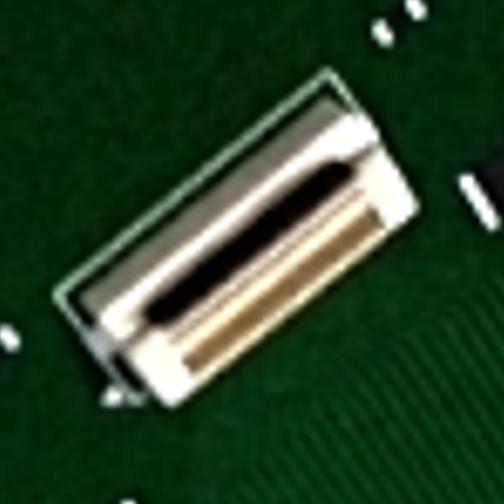

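{"name": "move", "arguments": {"target": [0,0,0.1,0,0,0, 0.9,0,-0.88,-0.319, 0.9,0,-0.88,-0.319, 0.9,0,-0.88,-0.319, 0.714,0.678,0.226,0.168, 0.4, 0, 0,-0.1,0.2,0,0,0, 0.9,0,-0.88,-0.319, 0.9,0,-0.88,-0.319, 0.9,0,-0.88,-0.319, 0.714,0.678,0.226,0.168, 0.4, 0], "speed": 0.25}}

{"name": "move", "arguments": {"target": [0,0.15,0.1,0,0,0, 0.9,0,-0.88,-0.319, 0.9,0,-0.88,-0.319, 0.9,0,-0.88,-0.319, 0.714,0.678,0.226,0.168, 0.4, 0, 0.2,-0.13,0.0,0,0,0.5, 0.9,0,-0.88,-0.319, 0.9,0,-0.88,-0.319, 0.9,0,-0.88,-0.319, 0.714,0.678,0.226,0.168, 0.4, 0], "speed": 0.25}}

Scene clock: 5507.67 s.
left_arm: end_effector_position=(+0.2602, +0.0481, +0.1708) hand_goal=(+0.900, +0.000, -0.880, -0.318, +0.900, +0.000, -0.880, -0.318, +0.900, +0.000, -0.880, -0.318, +0.714, +0.678, +0.226, +0.168) hand_measured=(+0.8970, -0.0052, -0.8807, -0.3184, +0.8958, -0.0066, -0.8807, -0.3184, +0.8970, -0.0052, -0.8820, -0.3171, +0.7180, +0.6788, +0.2232, +0.1681) hand_current_ma=(+6, -5, -7, +7, +12, -3, -5, +7, -8, -1, -3, -5, -3, +0, +9, +2) hand_state=(goal, goal, goal, goal, goal, goal, goal, goal, goal, goal, goal, goal, goal, goal, goal, goal) hand_current_limit=0.40 hand_speed=0.00 end_effector_quat_wxyz=(+0.001, +0.707, -0.707, +0.000) | right_arm: end_effector_position=(+0.1099, -0.1410, +0.2272) hand_goal=(+0.900, +0.000, -0.880, -0.318, +0.900, +0.000, -0.880, -0.318, +0.900, +0.000, -0.880, -0.318, +0.714, +0.678, +0.226, +0.168) hand_measured=(+0.9054, -0.0096, -0.8691, -0.3146, +0.9078, -0.0052, -0.8717, -0.3146, +0.9054, -0.0081, -0.8678, -0.3171, +0.7230, +0.6820, +0.2123, +0.1691) hand_current_ma=(+0, -7, +11, -9, +17, +1, +5, -5, +4, -1, +9, +4, +9, +3, -22, +10) hand_state=(goal, goal, goal, goal, goal, goal, goal, goal, goal, goal, goal, goal, goal, goal, goal, goal) hand_current_limit=0.40 hand_speed=0.00 end_effector_quat_wxyz=(+0.000, +0.000, +1.000, +0.000)
Joint positions: left_arm=[2.722 -1.706 -2.031 -0.975 1.569 -3.551] | right_arm=[0.57 -2.28 2.445 -1.736 -1.572 -0.952]
Joint torques (N m): left_arm=[6.74 33.52 27.48 0.67 2.36 2.78] | right_arm=[-6.09 -2.45 -30.09 -1.38 1.9 -2.46]
Wrist force (N): left_arm=[-0.5 -0.4 -1.8] | right_arm=[-1.7 1.7 4.8]
Wrist torque (N m): left_arm=[0.27 -0.10 0.07] | right_arm=[-0.18 0.10 -0.11]
Wrist force, peak (N): left_arm=[-0.7 -0.3 -2.3] | right_arm=[-1.6 2.3 5.8]
Hand target: left_arm +0.2602, +0.0481, +0.1708; +0.001, +0.707, -0.707, +0.000 | right_arm +0.1099, -0.1410, +0.2272; +0.000, +0.000, +1.000, +0.000
Off the commanded pose: left_arm 0.000 m, 0 deg | right_arm 0.000 m, 0 deg.
move: done

Scene clock: 5511.50 s.
left_arm: end_effector_position=(+0.2602, +0.1381, +0.2308) hand_goal=(+0.900, +0.000, -0.880, -0.318, +0.900, +0.000, -0.880, -0.318, +0.900, +0.000, -0.880, -0.318, +0.714, +0.678, +0.226, +0.168) hand_measured=(+0.8970, -0.0066, -0.8807, -0.3184, +0.8958, -0.0066, -0.8807, -0.3184, +0.8970, -0.0052, -0.8807, -0.3158, +0.7167, +0.6777, +0.2232, +0.1681) hand_current_ma=(-1, -13, -6, +6, +17, +5, -5, +14, -6, -10, +0, +3, -8, -1, +9, -4) hand_state=(goal, goal, goal, goal, goal, goal, goal, goal, goal, goal, goal, goal, goal, goal, goal, goal) hand_current_limit=0.40 hand_speed=0.00 end_effector_quat_wxyz=(+0.001, +0.707, -0.707, +0.000) | right_arm: end_effector_position=(+0.2299, -0.2190, +0.2272) hand_goal=(+0.900, +0.000, -0.880, -0.318, +0.900, +0.000, -0.880, -0.318, +0.900, +0.000, -0.880, -0.318, +0.714, +0.678, +0.226, +0.168) hand_measured=(+0.9054, -0.0081, -0.8704, -0.3146, +0.9066, -0.0052, -0.8717, -0.3146, +0.9054, -0.0081, -0.8678, -0.3184, +0.7242, +0.6820, +0.2133, +0.1681) hand_current_ma=(+8, -9, +8, +9, +3, +3, +9, -1, +3, -1, +14, -1, +11, -5, -17, +5) hand_state=(goal, goal, goal, goal, goal, goal, goal, goal, goal, goal, goal, goal, goal, goal, goal, goal) hand_current_limit=0.40 hand_speed=0.00 end_effector_quat_wxyz=(+0.000, +0.707, -0.707, +0.000)
Joint positions: left_arm=[2.91 -1.505 -2.065 -1.143 1.569 -3.363] | right_arm=[0.187 -1.802 2.21 -1.98 -1.57 -2.906]
Joint torques (N m): left_arm=[6.45 26.64 14.26 0.58 -0.29 3.06] | right_arm=[8.21 -0.4 -28.99 -3.84 1.95 -2.5]
Wrist force (N): left_arm=[-0.6 -0.5 -1.6] | right_arm=[-1.6 2.0 4.7]
Wrist torque (N m): left_arm=[0.27 -0.09 0.04] | right_arm=[-0.14 0.10 -0.09]
Wrist force, peak (N): left_arm=[-0.7 -0.8 -1.9] | right_arm=[-2.0 2.1 5.1]
Hand target: left_arm +0.2602, +0.1381, +0.2308; +0.001, +0.707, -0.707, +0.000 | right_arm +0.2299, -0.2190, +0.2272; +0.000, +0.707, -0.707, +0.000
Off the commanded pose: left_arm 0.000 m, 0 deg | right_arm 0.000 m, 0 deg.
move: done

{"name": "move", "arguments": {"target": [-0.095,-0.136,-0.05,0,-0.311,0, 0.603,0,-0.952,0.891, 1,0,0.576,0.696, 1,0,0.576,0.696, -0.5,0.678,-0.247,0.168, 0.4, 0, 0,0,0,0,0,0, 0.9,0,-0.88,-0.319, 0.9,0,-0.88,-0.319, 0.9,0,-0.88,-0.319, 0.714,0.678,0.226,0.168, 0.4, 0], "speed": 0.2, "cameras": ["all"]}}

Scene clock: 5524.10 s.
left_arm: end_effector_position=(+0.2032, +0.0565, +0.2009) hand_goal=(+0.604, +0.000, -0.952, +0.892, +1.000, +0.000, +0.576, +0.696, +1.000, +0.000, +0.576, +0.696, -0.500, +0.678, -0.246, +0.168) hand_measured=(+0.5991, -0.0052, -0.9474, +0.8971, +0.9922, -0.0066, +0.5770, +0.6983, +0.9910, -0.0037, +0.5770, +0.6932, -0.5040, +0.6756, -0.2439, +0.1700) hand_current_ma=(-14, -6, +5, +2, -5, +8, -1, +21, -21, -10, -1, -7, -15, +12, +0, +8) hand_state=(goal, goal, goal, goal, goal, goal, goal, goal, goal, goal, goal, goal, goal, goal, goal, goal) hand_current_limit=0.40 hand_speed=0.00 end_effector_quat_wxyz=(-0.331, +0.624, -0.625, +0.332) | right_arm: end_effector_position=(+0.2299, -0.2190, +0.2272) hand_goal=(+0.900, +0.000, -0.880, -0.318, +0.900, +0.000, -0.880, -0.318, +0.900, +0.000, -0.880, -0.318, +0.714, +0.678, +0.226, +0.168) hand_measured=(+0.9054, -0.0096, -0.8691, -0.3146, +0.9078, -0.0037, -0.8717, -0.3133, +0.9054, -0.0081, -0.8691, -0.3184, +0.7242, +0.6820, +0.2133, +0.1681) hand_current_ma=(-11, -8, +8, -8, +12, +6, +8, +0, +1, -4, +3, +12, +6, -5, -25, +8) hand_state=(goal, goal, goal, goal, goal, goal, goal, goal, goal, goal, goal, goal, goal, goal, goal, goal) hand_current_limit=0.40 hand_speed=0.00 end_effector_quat_wxyz=(+0.000, +0.707, -0.707, +0.000)
Joint positions: left_arm=[2.315 -1.487 -2.502 0.069 2.218 -3.679] | right_arm=[0.187 -1.802 2.21 -1.98 -1.57 -2.906]
Joint torques (N m): left_arm=[-5.26 1.72 9.88 4.4 2.69 2.91] | right_arm=[5.77 -0.68 -28.98 -3.64 1.91 -2.56]
Wrist force (N): left_arm=[-2.2 -1.9 -1.8] | right_arm=[-1.6 2.0 4.5]
Wrist torque (N m): left_arm=[0.40 0.30 0.14] | right_arm=[-0.12 0.11 -0.08]
Wrist force, peak (N): left_arm=[-2.1 -1.8 -2.3] | right_arm=[-1.6 2.1 5.0]
Hand target: left_arm +0.2032, +0.0565, +0.2008; -0.331, +0.624, -0.625, +0.332 | right_arm +0.2299, -0.2190, +0.2272; +0.000, +0.707, -0.707, +0.000
Off the commanded pose: left_arm 0.000 m, 0 deg | right_arm 0.000 m, 0 deg.
move: done
cam_left_wrist: T_world_to_cam=[[0.37149, 0.75772, 0.53652, -0.25689], [-0.3049, -0.44626, 0.84136, -0.12391], [0.87694, -0.47614, 0.06525, -0.03477]] pos_world=[0.08814, 0.1228, 0.24435]
cam_right_wrist: T_world_to_cam=[[-0.66369, 0.74798, -0.00634, 0.34895], [0.53395, 0.47968, 0.69628, -0.21199], [0.52384, 0.45873, -0.71774, 0.27567]] pos_world=[0.20038, -0.28578, 0.34768]

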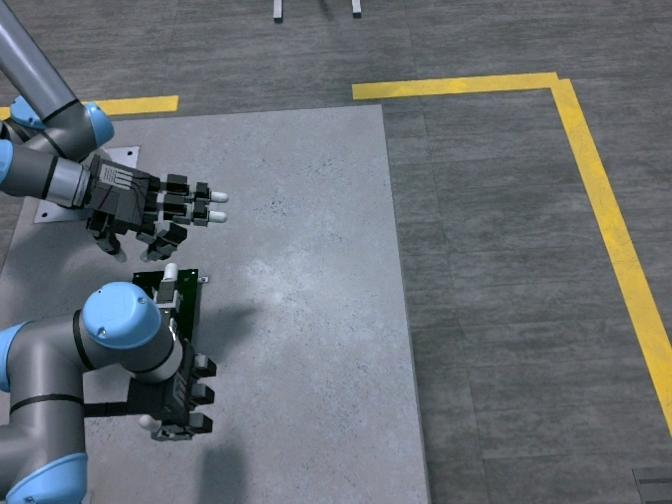

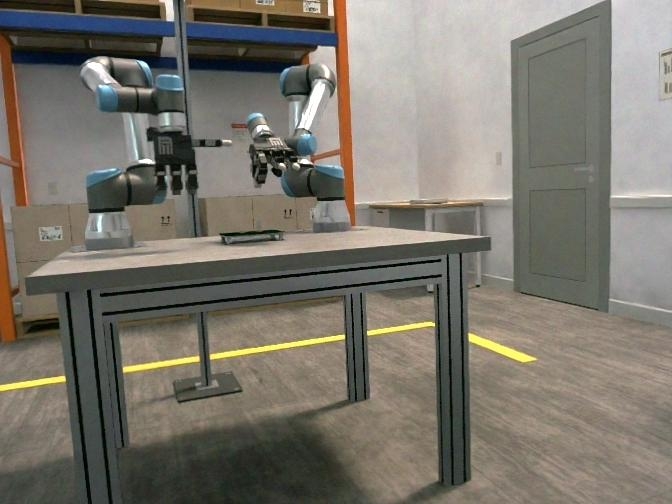

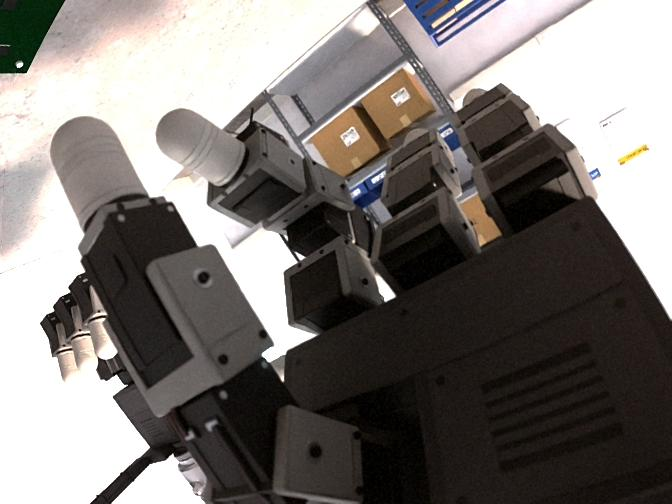

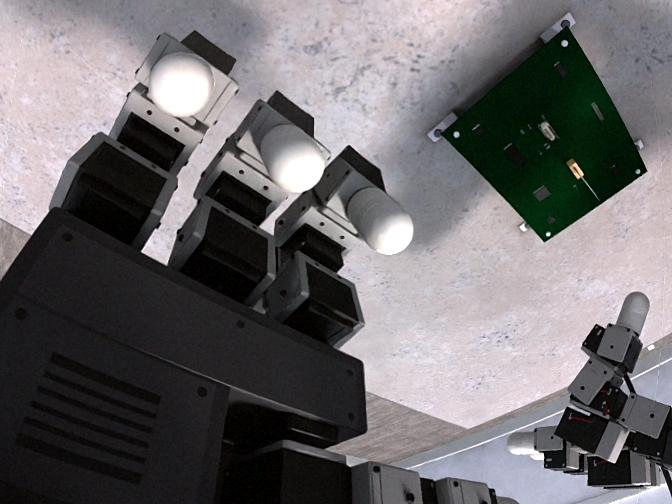

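{"name": "move", "arguments": {"target": [0,0,-0.148,0,0,0, 0.603,0,-0.952,0.891, 1,0,0.576,0.696, 1,0,0.576,0.696, -0.5,0.678,-0.247,0.168, 0.4, 0, 0,0,0,0,0,0, 0.9,0,-0.88,-0.319, 0.9,0,-0.88,-0.319, 0.9,0,-0.88,-0.319, 0.714,0.678,0.226,0.168, 0.4, 0], "speed": 0.15, "cameras": ["cam_left_wrist", "cam_right_wrist"]}}

Scene clock: 5539.27 s.
left_arm: end_effector_position=(+0.2032, +0.0565, +0.1121) hand_goal=(+0.604, +0.000, -0.952, +0.892, +1.000, +0.000, +0.576, +0.696, +1.000, +0.000, +0.576, +0.696, -0.500, +0.678, -0.246, +0.168) hand_measured=(+0.6003, -0.0052, -0.9474, +0.8971, +0.9910, -0.0066, +0.5757, +0.6983, +0.9886, -0.0037, +0.5770, +0.6945, -0.5040, +0.6756, -0.2449, +0.1700) hand_current_ma=(-6, +6, -6, +5, -1, +2, +1, +13, -11, -1, -5, -7, -8, +9, +12, +0) hand_state=(goal, goal, goal, goal, goal, goal, goal, goal, goal, goal, goal, goal, goal, goal, goal, goal) hand_current_limit=0.40 hand_speed=0.00 end_effector_quat_wxyz=(-0.331, +0.624, -0.625, +0.332) | right_arm: end_effector_position=(+0.2299, -0.2190, +0.2272) hand_goal=(+0.900, +0.000, -0.880, -0.318, +0.900, +0.000, -0.880, -0.318, +0.900, +0.000, -0.880, -0.318, +0.714, +0.678, +0.226, +0.168) hand_measured=(+0.9054, -0.0081, -0.8704, -0.3146, +0.9066, -0.0037, -0.8717, -0.3133, +0.9054, -0.0066, -0.8691, -0.3184, +0.7230, +0.6820, +0.2133, +0.1681) hand_current_ma=(-5, -6, +12, -3, +7, +9, +9, +5, +4, -4, +14, +2, +8, +4, -7, +14) hand_state=(goal, goal, goal, goal, goal, goal, goal, goal, goal, goal, goal, goal, goal, goal, goal, goal) hand_current_limit=0.40 hand_speed=0.00 end_effector_quat_wxyz=(+0.000, +0.707, -0.707, +0.000)
Joint positions: left_arm=[2.315 -1.809 -2.582 0.472 2.218 -3.679] | right_arm=[0.187 -1.802 2.21 -1.98 -1.57 -2.906]
Joint torques (N m): left_arm=[-5.16 8.38 2.42 4.13 3.03 3.03] | right_arm=[2.63 -0.95 -29.24 -3.14 1.92 -2.46]
Wrist force (N): left_arm=[-2.5 -1.9 -1.7] | right_arm=[-1.7 2.1 4.8]
Wrist torque (N m): left_arm=[0.37 0.34 0.04] | right_arm=[-0.13 0.11 -0.09]
Wrist force, peak (N): left_arm=[-2.4 -2.8 -2.3] | right_arm=[-1.6 2.3 4.8]
Hand target: left_arm +0.2032, +0.0565, +0.1120; -0.331, +0.624, -0.625, +0.332 | right_arm +0.2299, -0.2190, +0.2272; +0.000, +0.707, -0.707, +0.000
Off the commanded pose: left_arm 0.000 m, 0 deg | right_arm 0.000 m, 0 deg.
move: done
cam_left_wrist: T_world_to_cam=[[0.37142, 0.7577, 0.5366, -0.20925], [-0.30501, -0.44629, 0.84131, -0.04918], [0.87694, -0.47614, 0.06534, -0.02899]] pos_world=[0.08814, 0.1228, 0.15555]
cam_right_wrist: T_world_to_cam=[[-0.66369, 0.74798, -0.00634, 0.34895], [0.53395, 0.47968, 0.69628, -0.21199], [0.52384, 0.45873, -0.71774, 0.27567]] pos_world=[0.20038, -0.28578, 0.34768]

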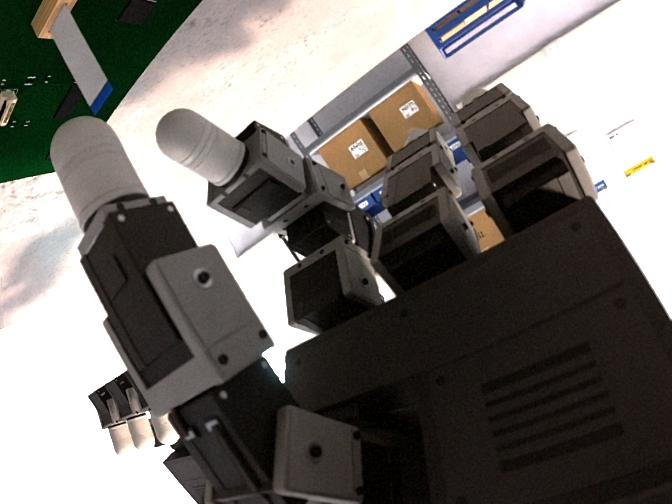

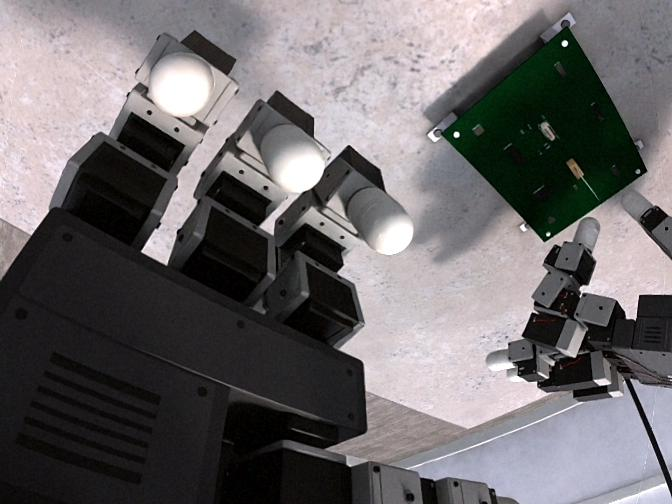

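{"name": "move", "arguments": {"target": [0,0,-0.022,0,0,0, 0.603,0,-0.952,0.891, 1,0,0.576,0.696, 1,0,0.576,0.696, -0.5,0.678,-0.247,0.168, 0.4, 0, 0,0,0,0,0,0, 0.9,0,-0.88,-0.319, 0.9,0,-0.88,-0.319, 0.9,0,-0.88,-0.319, 0.714,0.678,0.226,0.168, 0.4, 0], "speed": 0.03, "stop_force": 3, "cameras": ["cam_left_wrist", "cam_right_wrist"]}}

{"name": "zoom_image", "arguments": {"camera": "cam_right_wrist", "region": [520, 110, 660, 250]}}

{"name": "zoom_image", "arguments": {"camera": "cam_left_wrist", "region": [0, 0, 250, 200]}}

Scene clock: 5557.60 s.
left_arm: end_effector_position=(+0.2032, +0.0565, +0.0988) hand_goal=(+0.604, +0.000, -0.952, +0.892, +1.000, +0.000, +0.576, +0.696, +1.000, +0.000, +0.576, +0.696, -0.500, +0.678, -0.246, +0.168) hand_measured=(+0.5991, -0.0052, -0.9474, +0.8971, +0.9910, -0.0066, +0.5770, +0.6996, +0.9898, -0.0037, +0.5770, +0.6932, -0.5052, +0.6767, -0.2439, +0.1691) hand_current_ma=(-8, -4, +1, +18, +0, +8, -5, +9, -26, +1, +0, +0, -8, +9, -2, +5) hand_state=(goal, goal, goal, goal, goal, goal, goal, goal, goal, goal, goal, goal, goal, goal, goal, goal) hand_current_limit=0.40 hand_speed=0.00 end_effector_quat_wxyz=(-0.331, +0.624, -0.625, +0.332) | right_arm: end_effector_position=(+0.2299, -0.2190, +0.2272) hand_goal=(+0.900, +0.000, -0.880, -0.318, +0.900, +0.000, -0.880, -0.318, +0.900, +0.000, -0.880, -0.318, +0.714, +0.678, +0.226, +0.168) hand_measured=(+0.9054, -0.0081, -0.8704, -0.3146, +0.9066, -0.0052, -0.8717, -0.3133, +0.9054, -0.0081, -0.8678, -0.3184, +0.7242, +0.6820, +0.2123, +0.1691) hand_current_ma=(-5, -11, +8, -4, +11, +7, +3, +5, +3, -5, +14, +10, +0, +0, -13, +16) hand_state=(goal, goal, goal, goal, goal, goal, goal, goal, goal, goal, goal, goal, goal, goal, goal, goal) hand_current_limit=0.40 hand_speed=0.00 end_effector_quat_wxyz=(+0.000, +0.707, -0.707, +0.000)
Joint positions: left_arm=[2.315 -1.866 -2.588 0.533 2.218 -3.679] | right_arm=[0.187 -1.802 2.21 -1.98 -1.57 -2.906]
Joint torques (N m): left_arm=[-4.48 9.46 1.41 4.19 1.11 2.96] | right_arm=[-0.14 -1.31 -28.89 -3.04 1.91 -2.37]
Wrist force (N): left_arm=[-2.3 -2.2 -1.7] | right_arm=[-1.8 2.1 4.7]
Wrist torque (N m): left_arm=[0.32 0.31 0.08] | right_arm=[-0.11 0.13 -0.10]
Wrist force, peak (N): left_arm=[-2.5 -2.1 -2.0] | right_arm=[-1.5 2.0 5.0]
Hand target: left_arm +0.2032, +0.0565, +0.0988; -0.331, +0.624, -0.625, +0.332 | right_arm +0.2299, -0.2190, +0.2272; +0.000, +0.707, -0.707, +0.000
Off the commanded pose: left_arm 0.000 m, 0 deg | right_arm 0.000 m, 0 deg.
move: done
cam_left_wrist: T_world_to_cam=[[0.37136, 0.75771, 0.53662, -0.20209], [-0.30509, -0.44628, 0.84128, -0.03811], [0.87693, -0.47614, 0.06544, -0.02819]] pos_world=[0.08814, 0.1227, 0.14235]
cam_right_wrist: T_world_to_cam=[[-0.66369, 0.74798, -0.00634, 0.34895], [0.53395, 0.47968, 0.69628, -0.21199], [0.52384, 0.45873, -0.71774, 0.27567]] pos_world=[0.20038, -0.28578, 0.34768]

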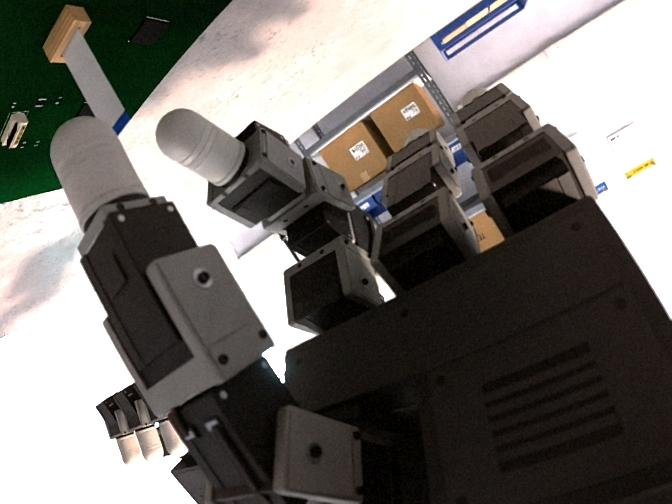

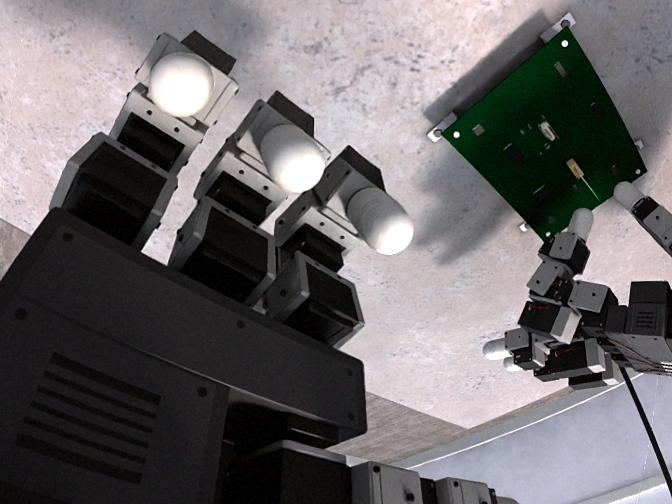

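Scaled by 3.600 from the camera's image (finer frame: 960x720).

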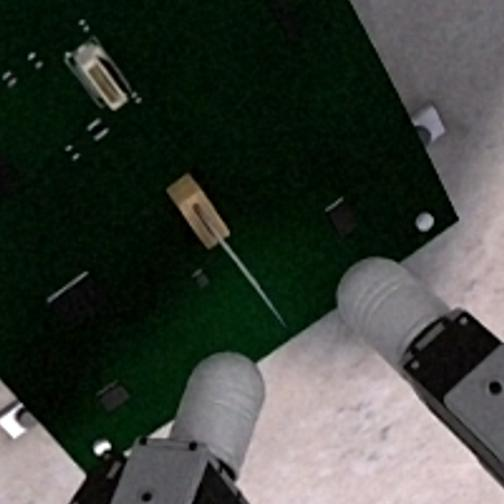

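Scaled by 2.016 from the camera's image (finer frame: 960x720).

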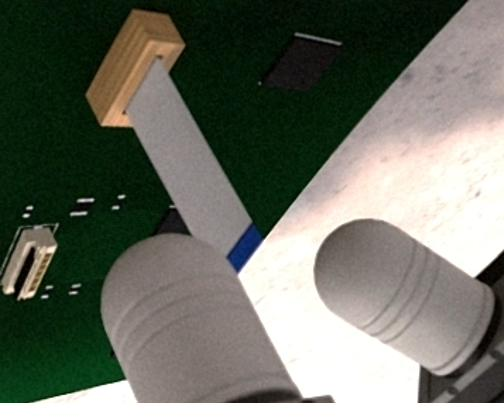

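{"name": "move", "arguments": {"target": [0,0,-0.0605,0,0,0, 0.603,0,-0.952,0.891, 1,0,0.576,0.696, 1,0,0.576,0.696, -0.5,0.678,-0.247,0.168, 0.4, 0, 0,0,0,0,0,0, 0.9,0,-0.88,-0.319, 0.9,0,-0.88,-0.319, 0.9,0,-0.88,-0.319, 0.714,0.678,0.226,0.168, 0.4, 0], "speed": 0.02, "stop_force": 3, "cameras": ["cam_left_wrist", "cam_right_wrist"]}}

{"name": "zoom_image", "arguments": {"camera": "cam_right_wrist", "region": [520, 110, 660, 250]}}

{"name": "zoom_image", "arguments": {"camera": "cam_left_wrist", "region": [0, 0, 250, 200]}}

Scene clock: 5571.83 s.
left_arm: end_effector_position=(+0.2032, +0.0565, +0.0625) hand_goal=(+0.604, +0.000, -0.952, +0.892, +1.000, +0.000, +0.576, +0.696, +1.000, +0.000, +0.576, +0.696, -0.500, +0.678, -0.246, +0.168) hand_measured=(+0.5991, -0.0052, -0.9474, +0.8984, +0.9910, -0.0066, +0.5757, +0.6983, +0.9898, -0.0037, +0.5770, +0.6932, -0.5040, +0.6756, -0.2449, +0.1691) hand_current_ma=(-6, +2, +9, +5, +5, -8, +2, +3, -13, +1, -10, -2, -12, +4, -2, -11) hand_state=(goal, goal, goal, goal, goal, goal, goal, goal, goal, goal, goal, goal, goal, goal, goal, goal) hand_current_limit=0.40 hand_speed=0.00 end_effector_quat_wxyz=(-0.331, +0.624, -0.625, +0.332) | right_arm: end_effector_position=(+0.2299, -0.2190, +0.2272) hand_goal=(+0.900, +0.000, -0.880, -0.318, +0.900, +0.000, -0.880, -0.318, +0.900, +0.000, -0.880, -0.318, +0.714, +0.678, +0.226, +0.168) hand_measured=(+0.9054, -0.0081, -0.8704, -0.3146, +0.9066, -0.0037, -0.8717, -0.3133, +0.9054, -0.0081, -0.8691, -0.3184, +0.7242, +0.6820, +0.2133, +0.1681) hand_current_ma=(-7, -1, +9, -4, +17, +0, +6, -7, +1, -7, +21, +0, +1, +3, -20, +11) hand_state=(goal, goal, goal, goal, goal, goal, goal, goal, goal, goal, goal, goal, goal, goal, goal, goal) hand_current_limit=0.40 hand_speed=0.00 end_effector_quat_wxyz=(+0.000, +0.707, -0.707, +0.000)
Joint positions: left_arm=[2.315 -2.026 -2.591 0.698 2.218 -3.679] | right_arm=[0.187 -1.802 2.21 -1.98 -1.57 -2.906]
Joint torques (N m): left_arm=[-3.14 12.12 14.35 4.23 1.86 2.86] | right_arm=[-2.86 -0.87 -28.63 -2.68 1.94 -2.31]
Wrist force (N): left_arm=[-2.3 -2.2 -1.7] | right_arm=[-1.6 1.6 4.8]
Wrist torque (N m): left_arm=[0.33 0.31 0.07] | right_arm=[-0.19 0.10 -0.09]
Wrist force, peak (N): left_arm=[-2.6 -2.3 -1.8] | right_arm=[-1.6 2.1 5.0]
Hand target: left_arm +0.2032, +0.0565, +0.0625; -0.331, +0.624, -0.625, +0.332 | right_arm +0.2299, -0.2190, +0.2272; +0.000, +0.707, -0.707, +0.000
Off the commanded pose: left_arm 0.000 m, 0 deg | right_arm 0.000 m, 0 deg.
move: done
cam_left_wrist: T_world_to_cam=[[0.37136, 0.75771, 0.53662, -0.18261], [-0.30509, -0.44628, 0.84128, -0.00757], [0.87693, -0.47614, 0.06544, -0.02581]] pos_world=[0.08814, 0.1227, 0.10605]
cam_right_wrist: T_world_to_cam=[[-0.66369, 0.74798, -0.00634, 0.34895], [0.53395, 0.47968, 0.69628, -0.21199], [0.52384, 0.45873, -0.71774, 0.27567]] pos_world=[0.20038, -0.28578, 0.34768]

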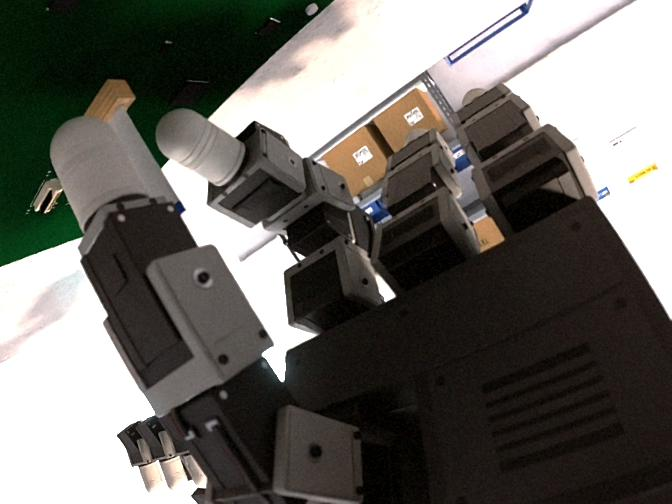

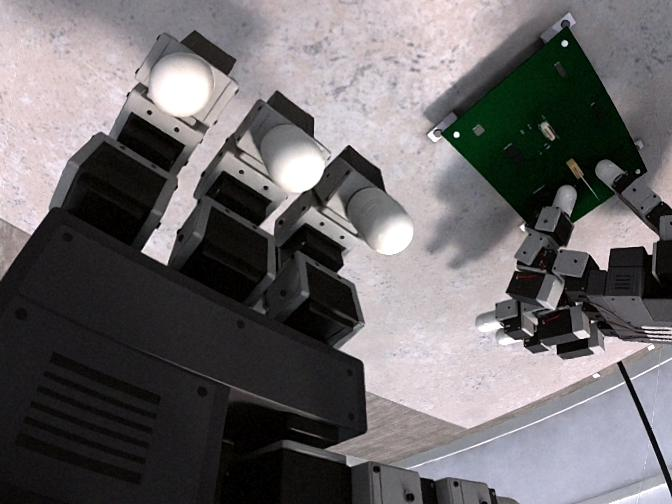

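Scaled by 3.600 from the camera's image (finer frame: 960x720).

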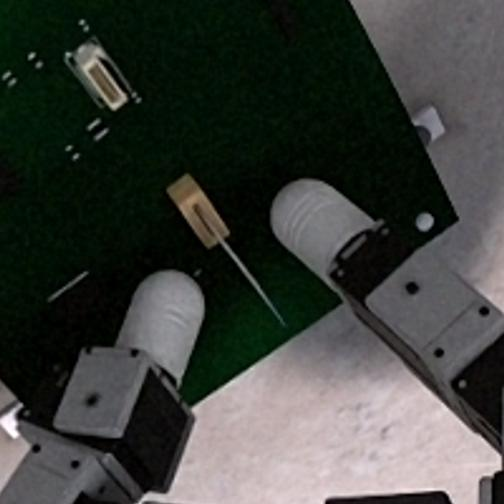

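Scaled by 2.016 from the camera's image (finer frame: 960x720).

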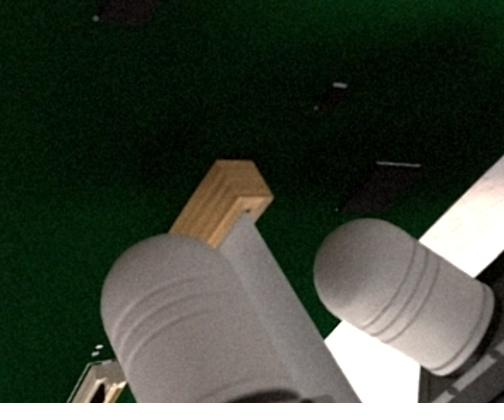

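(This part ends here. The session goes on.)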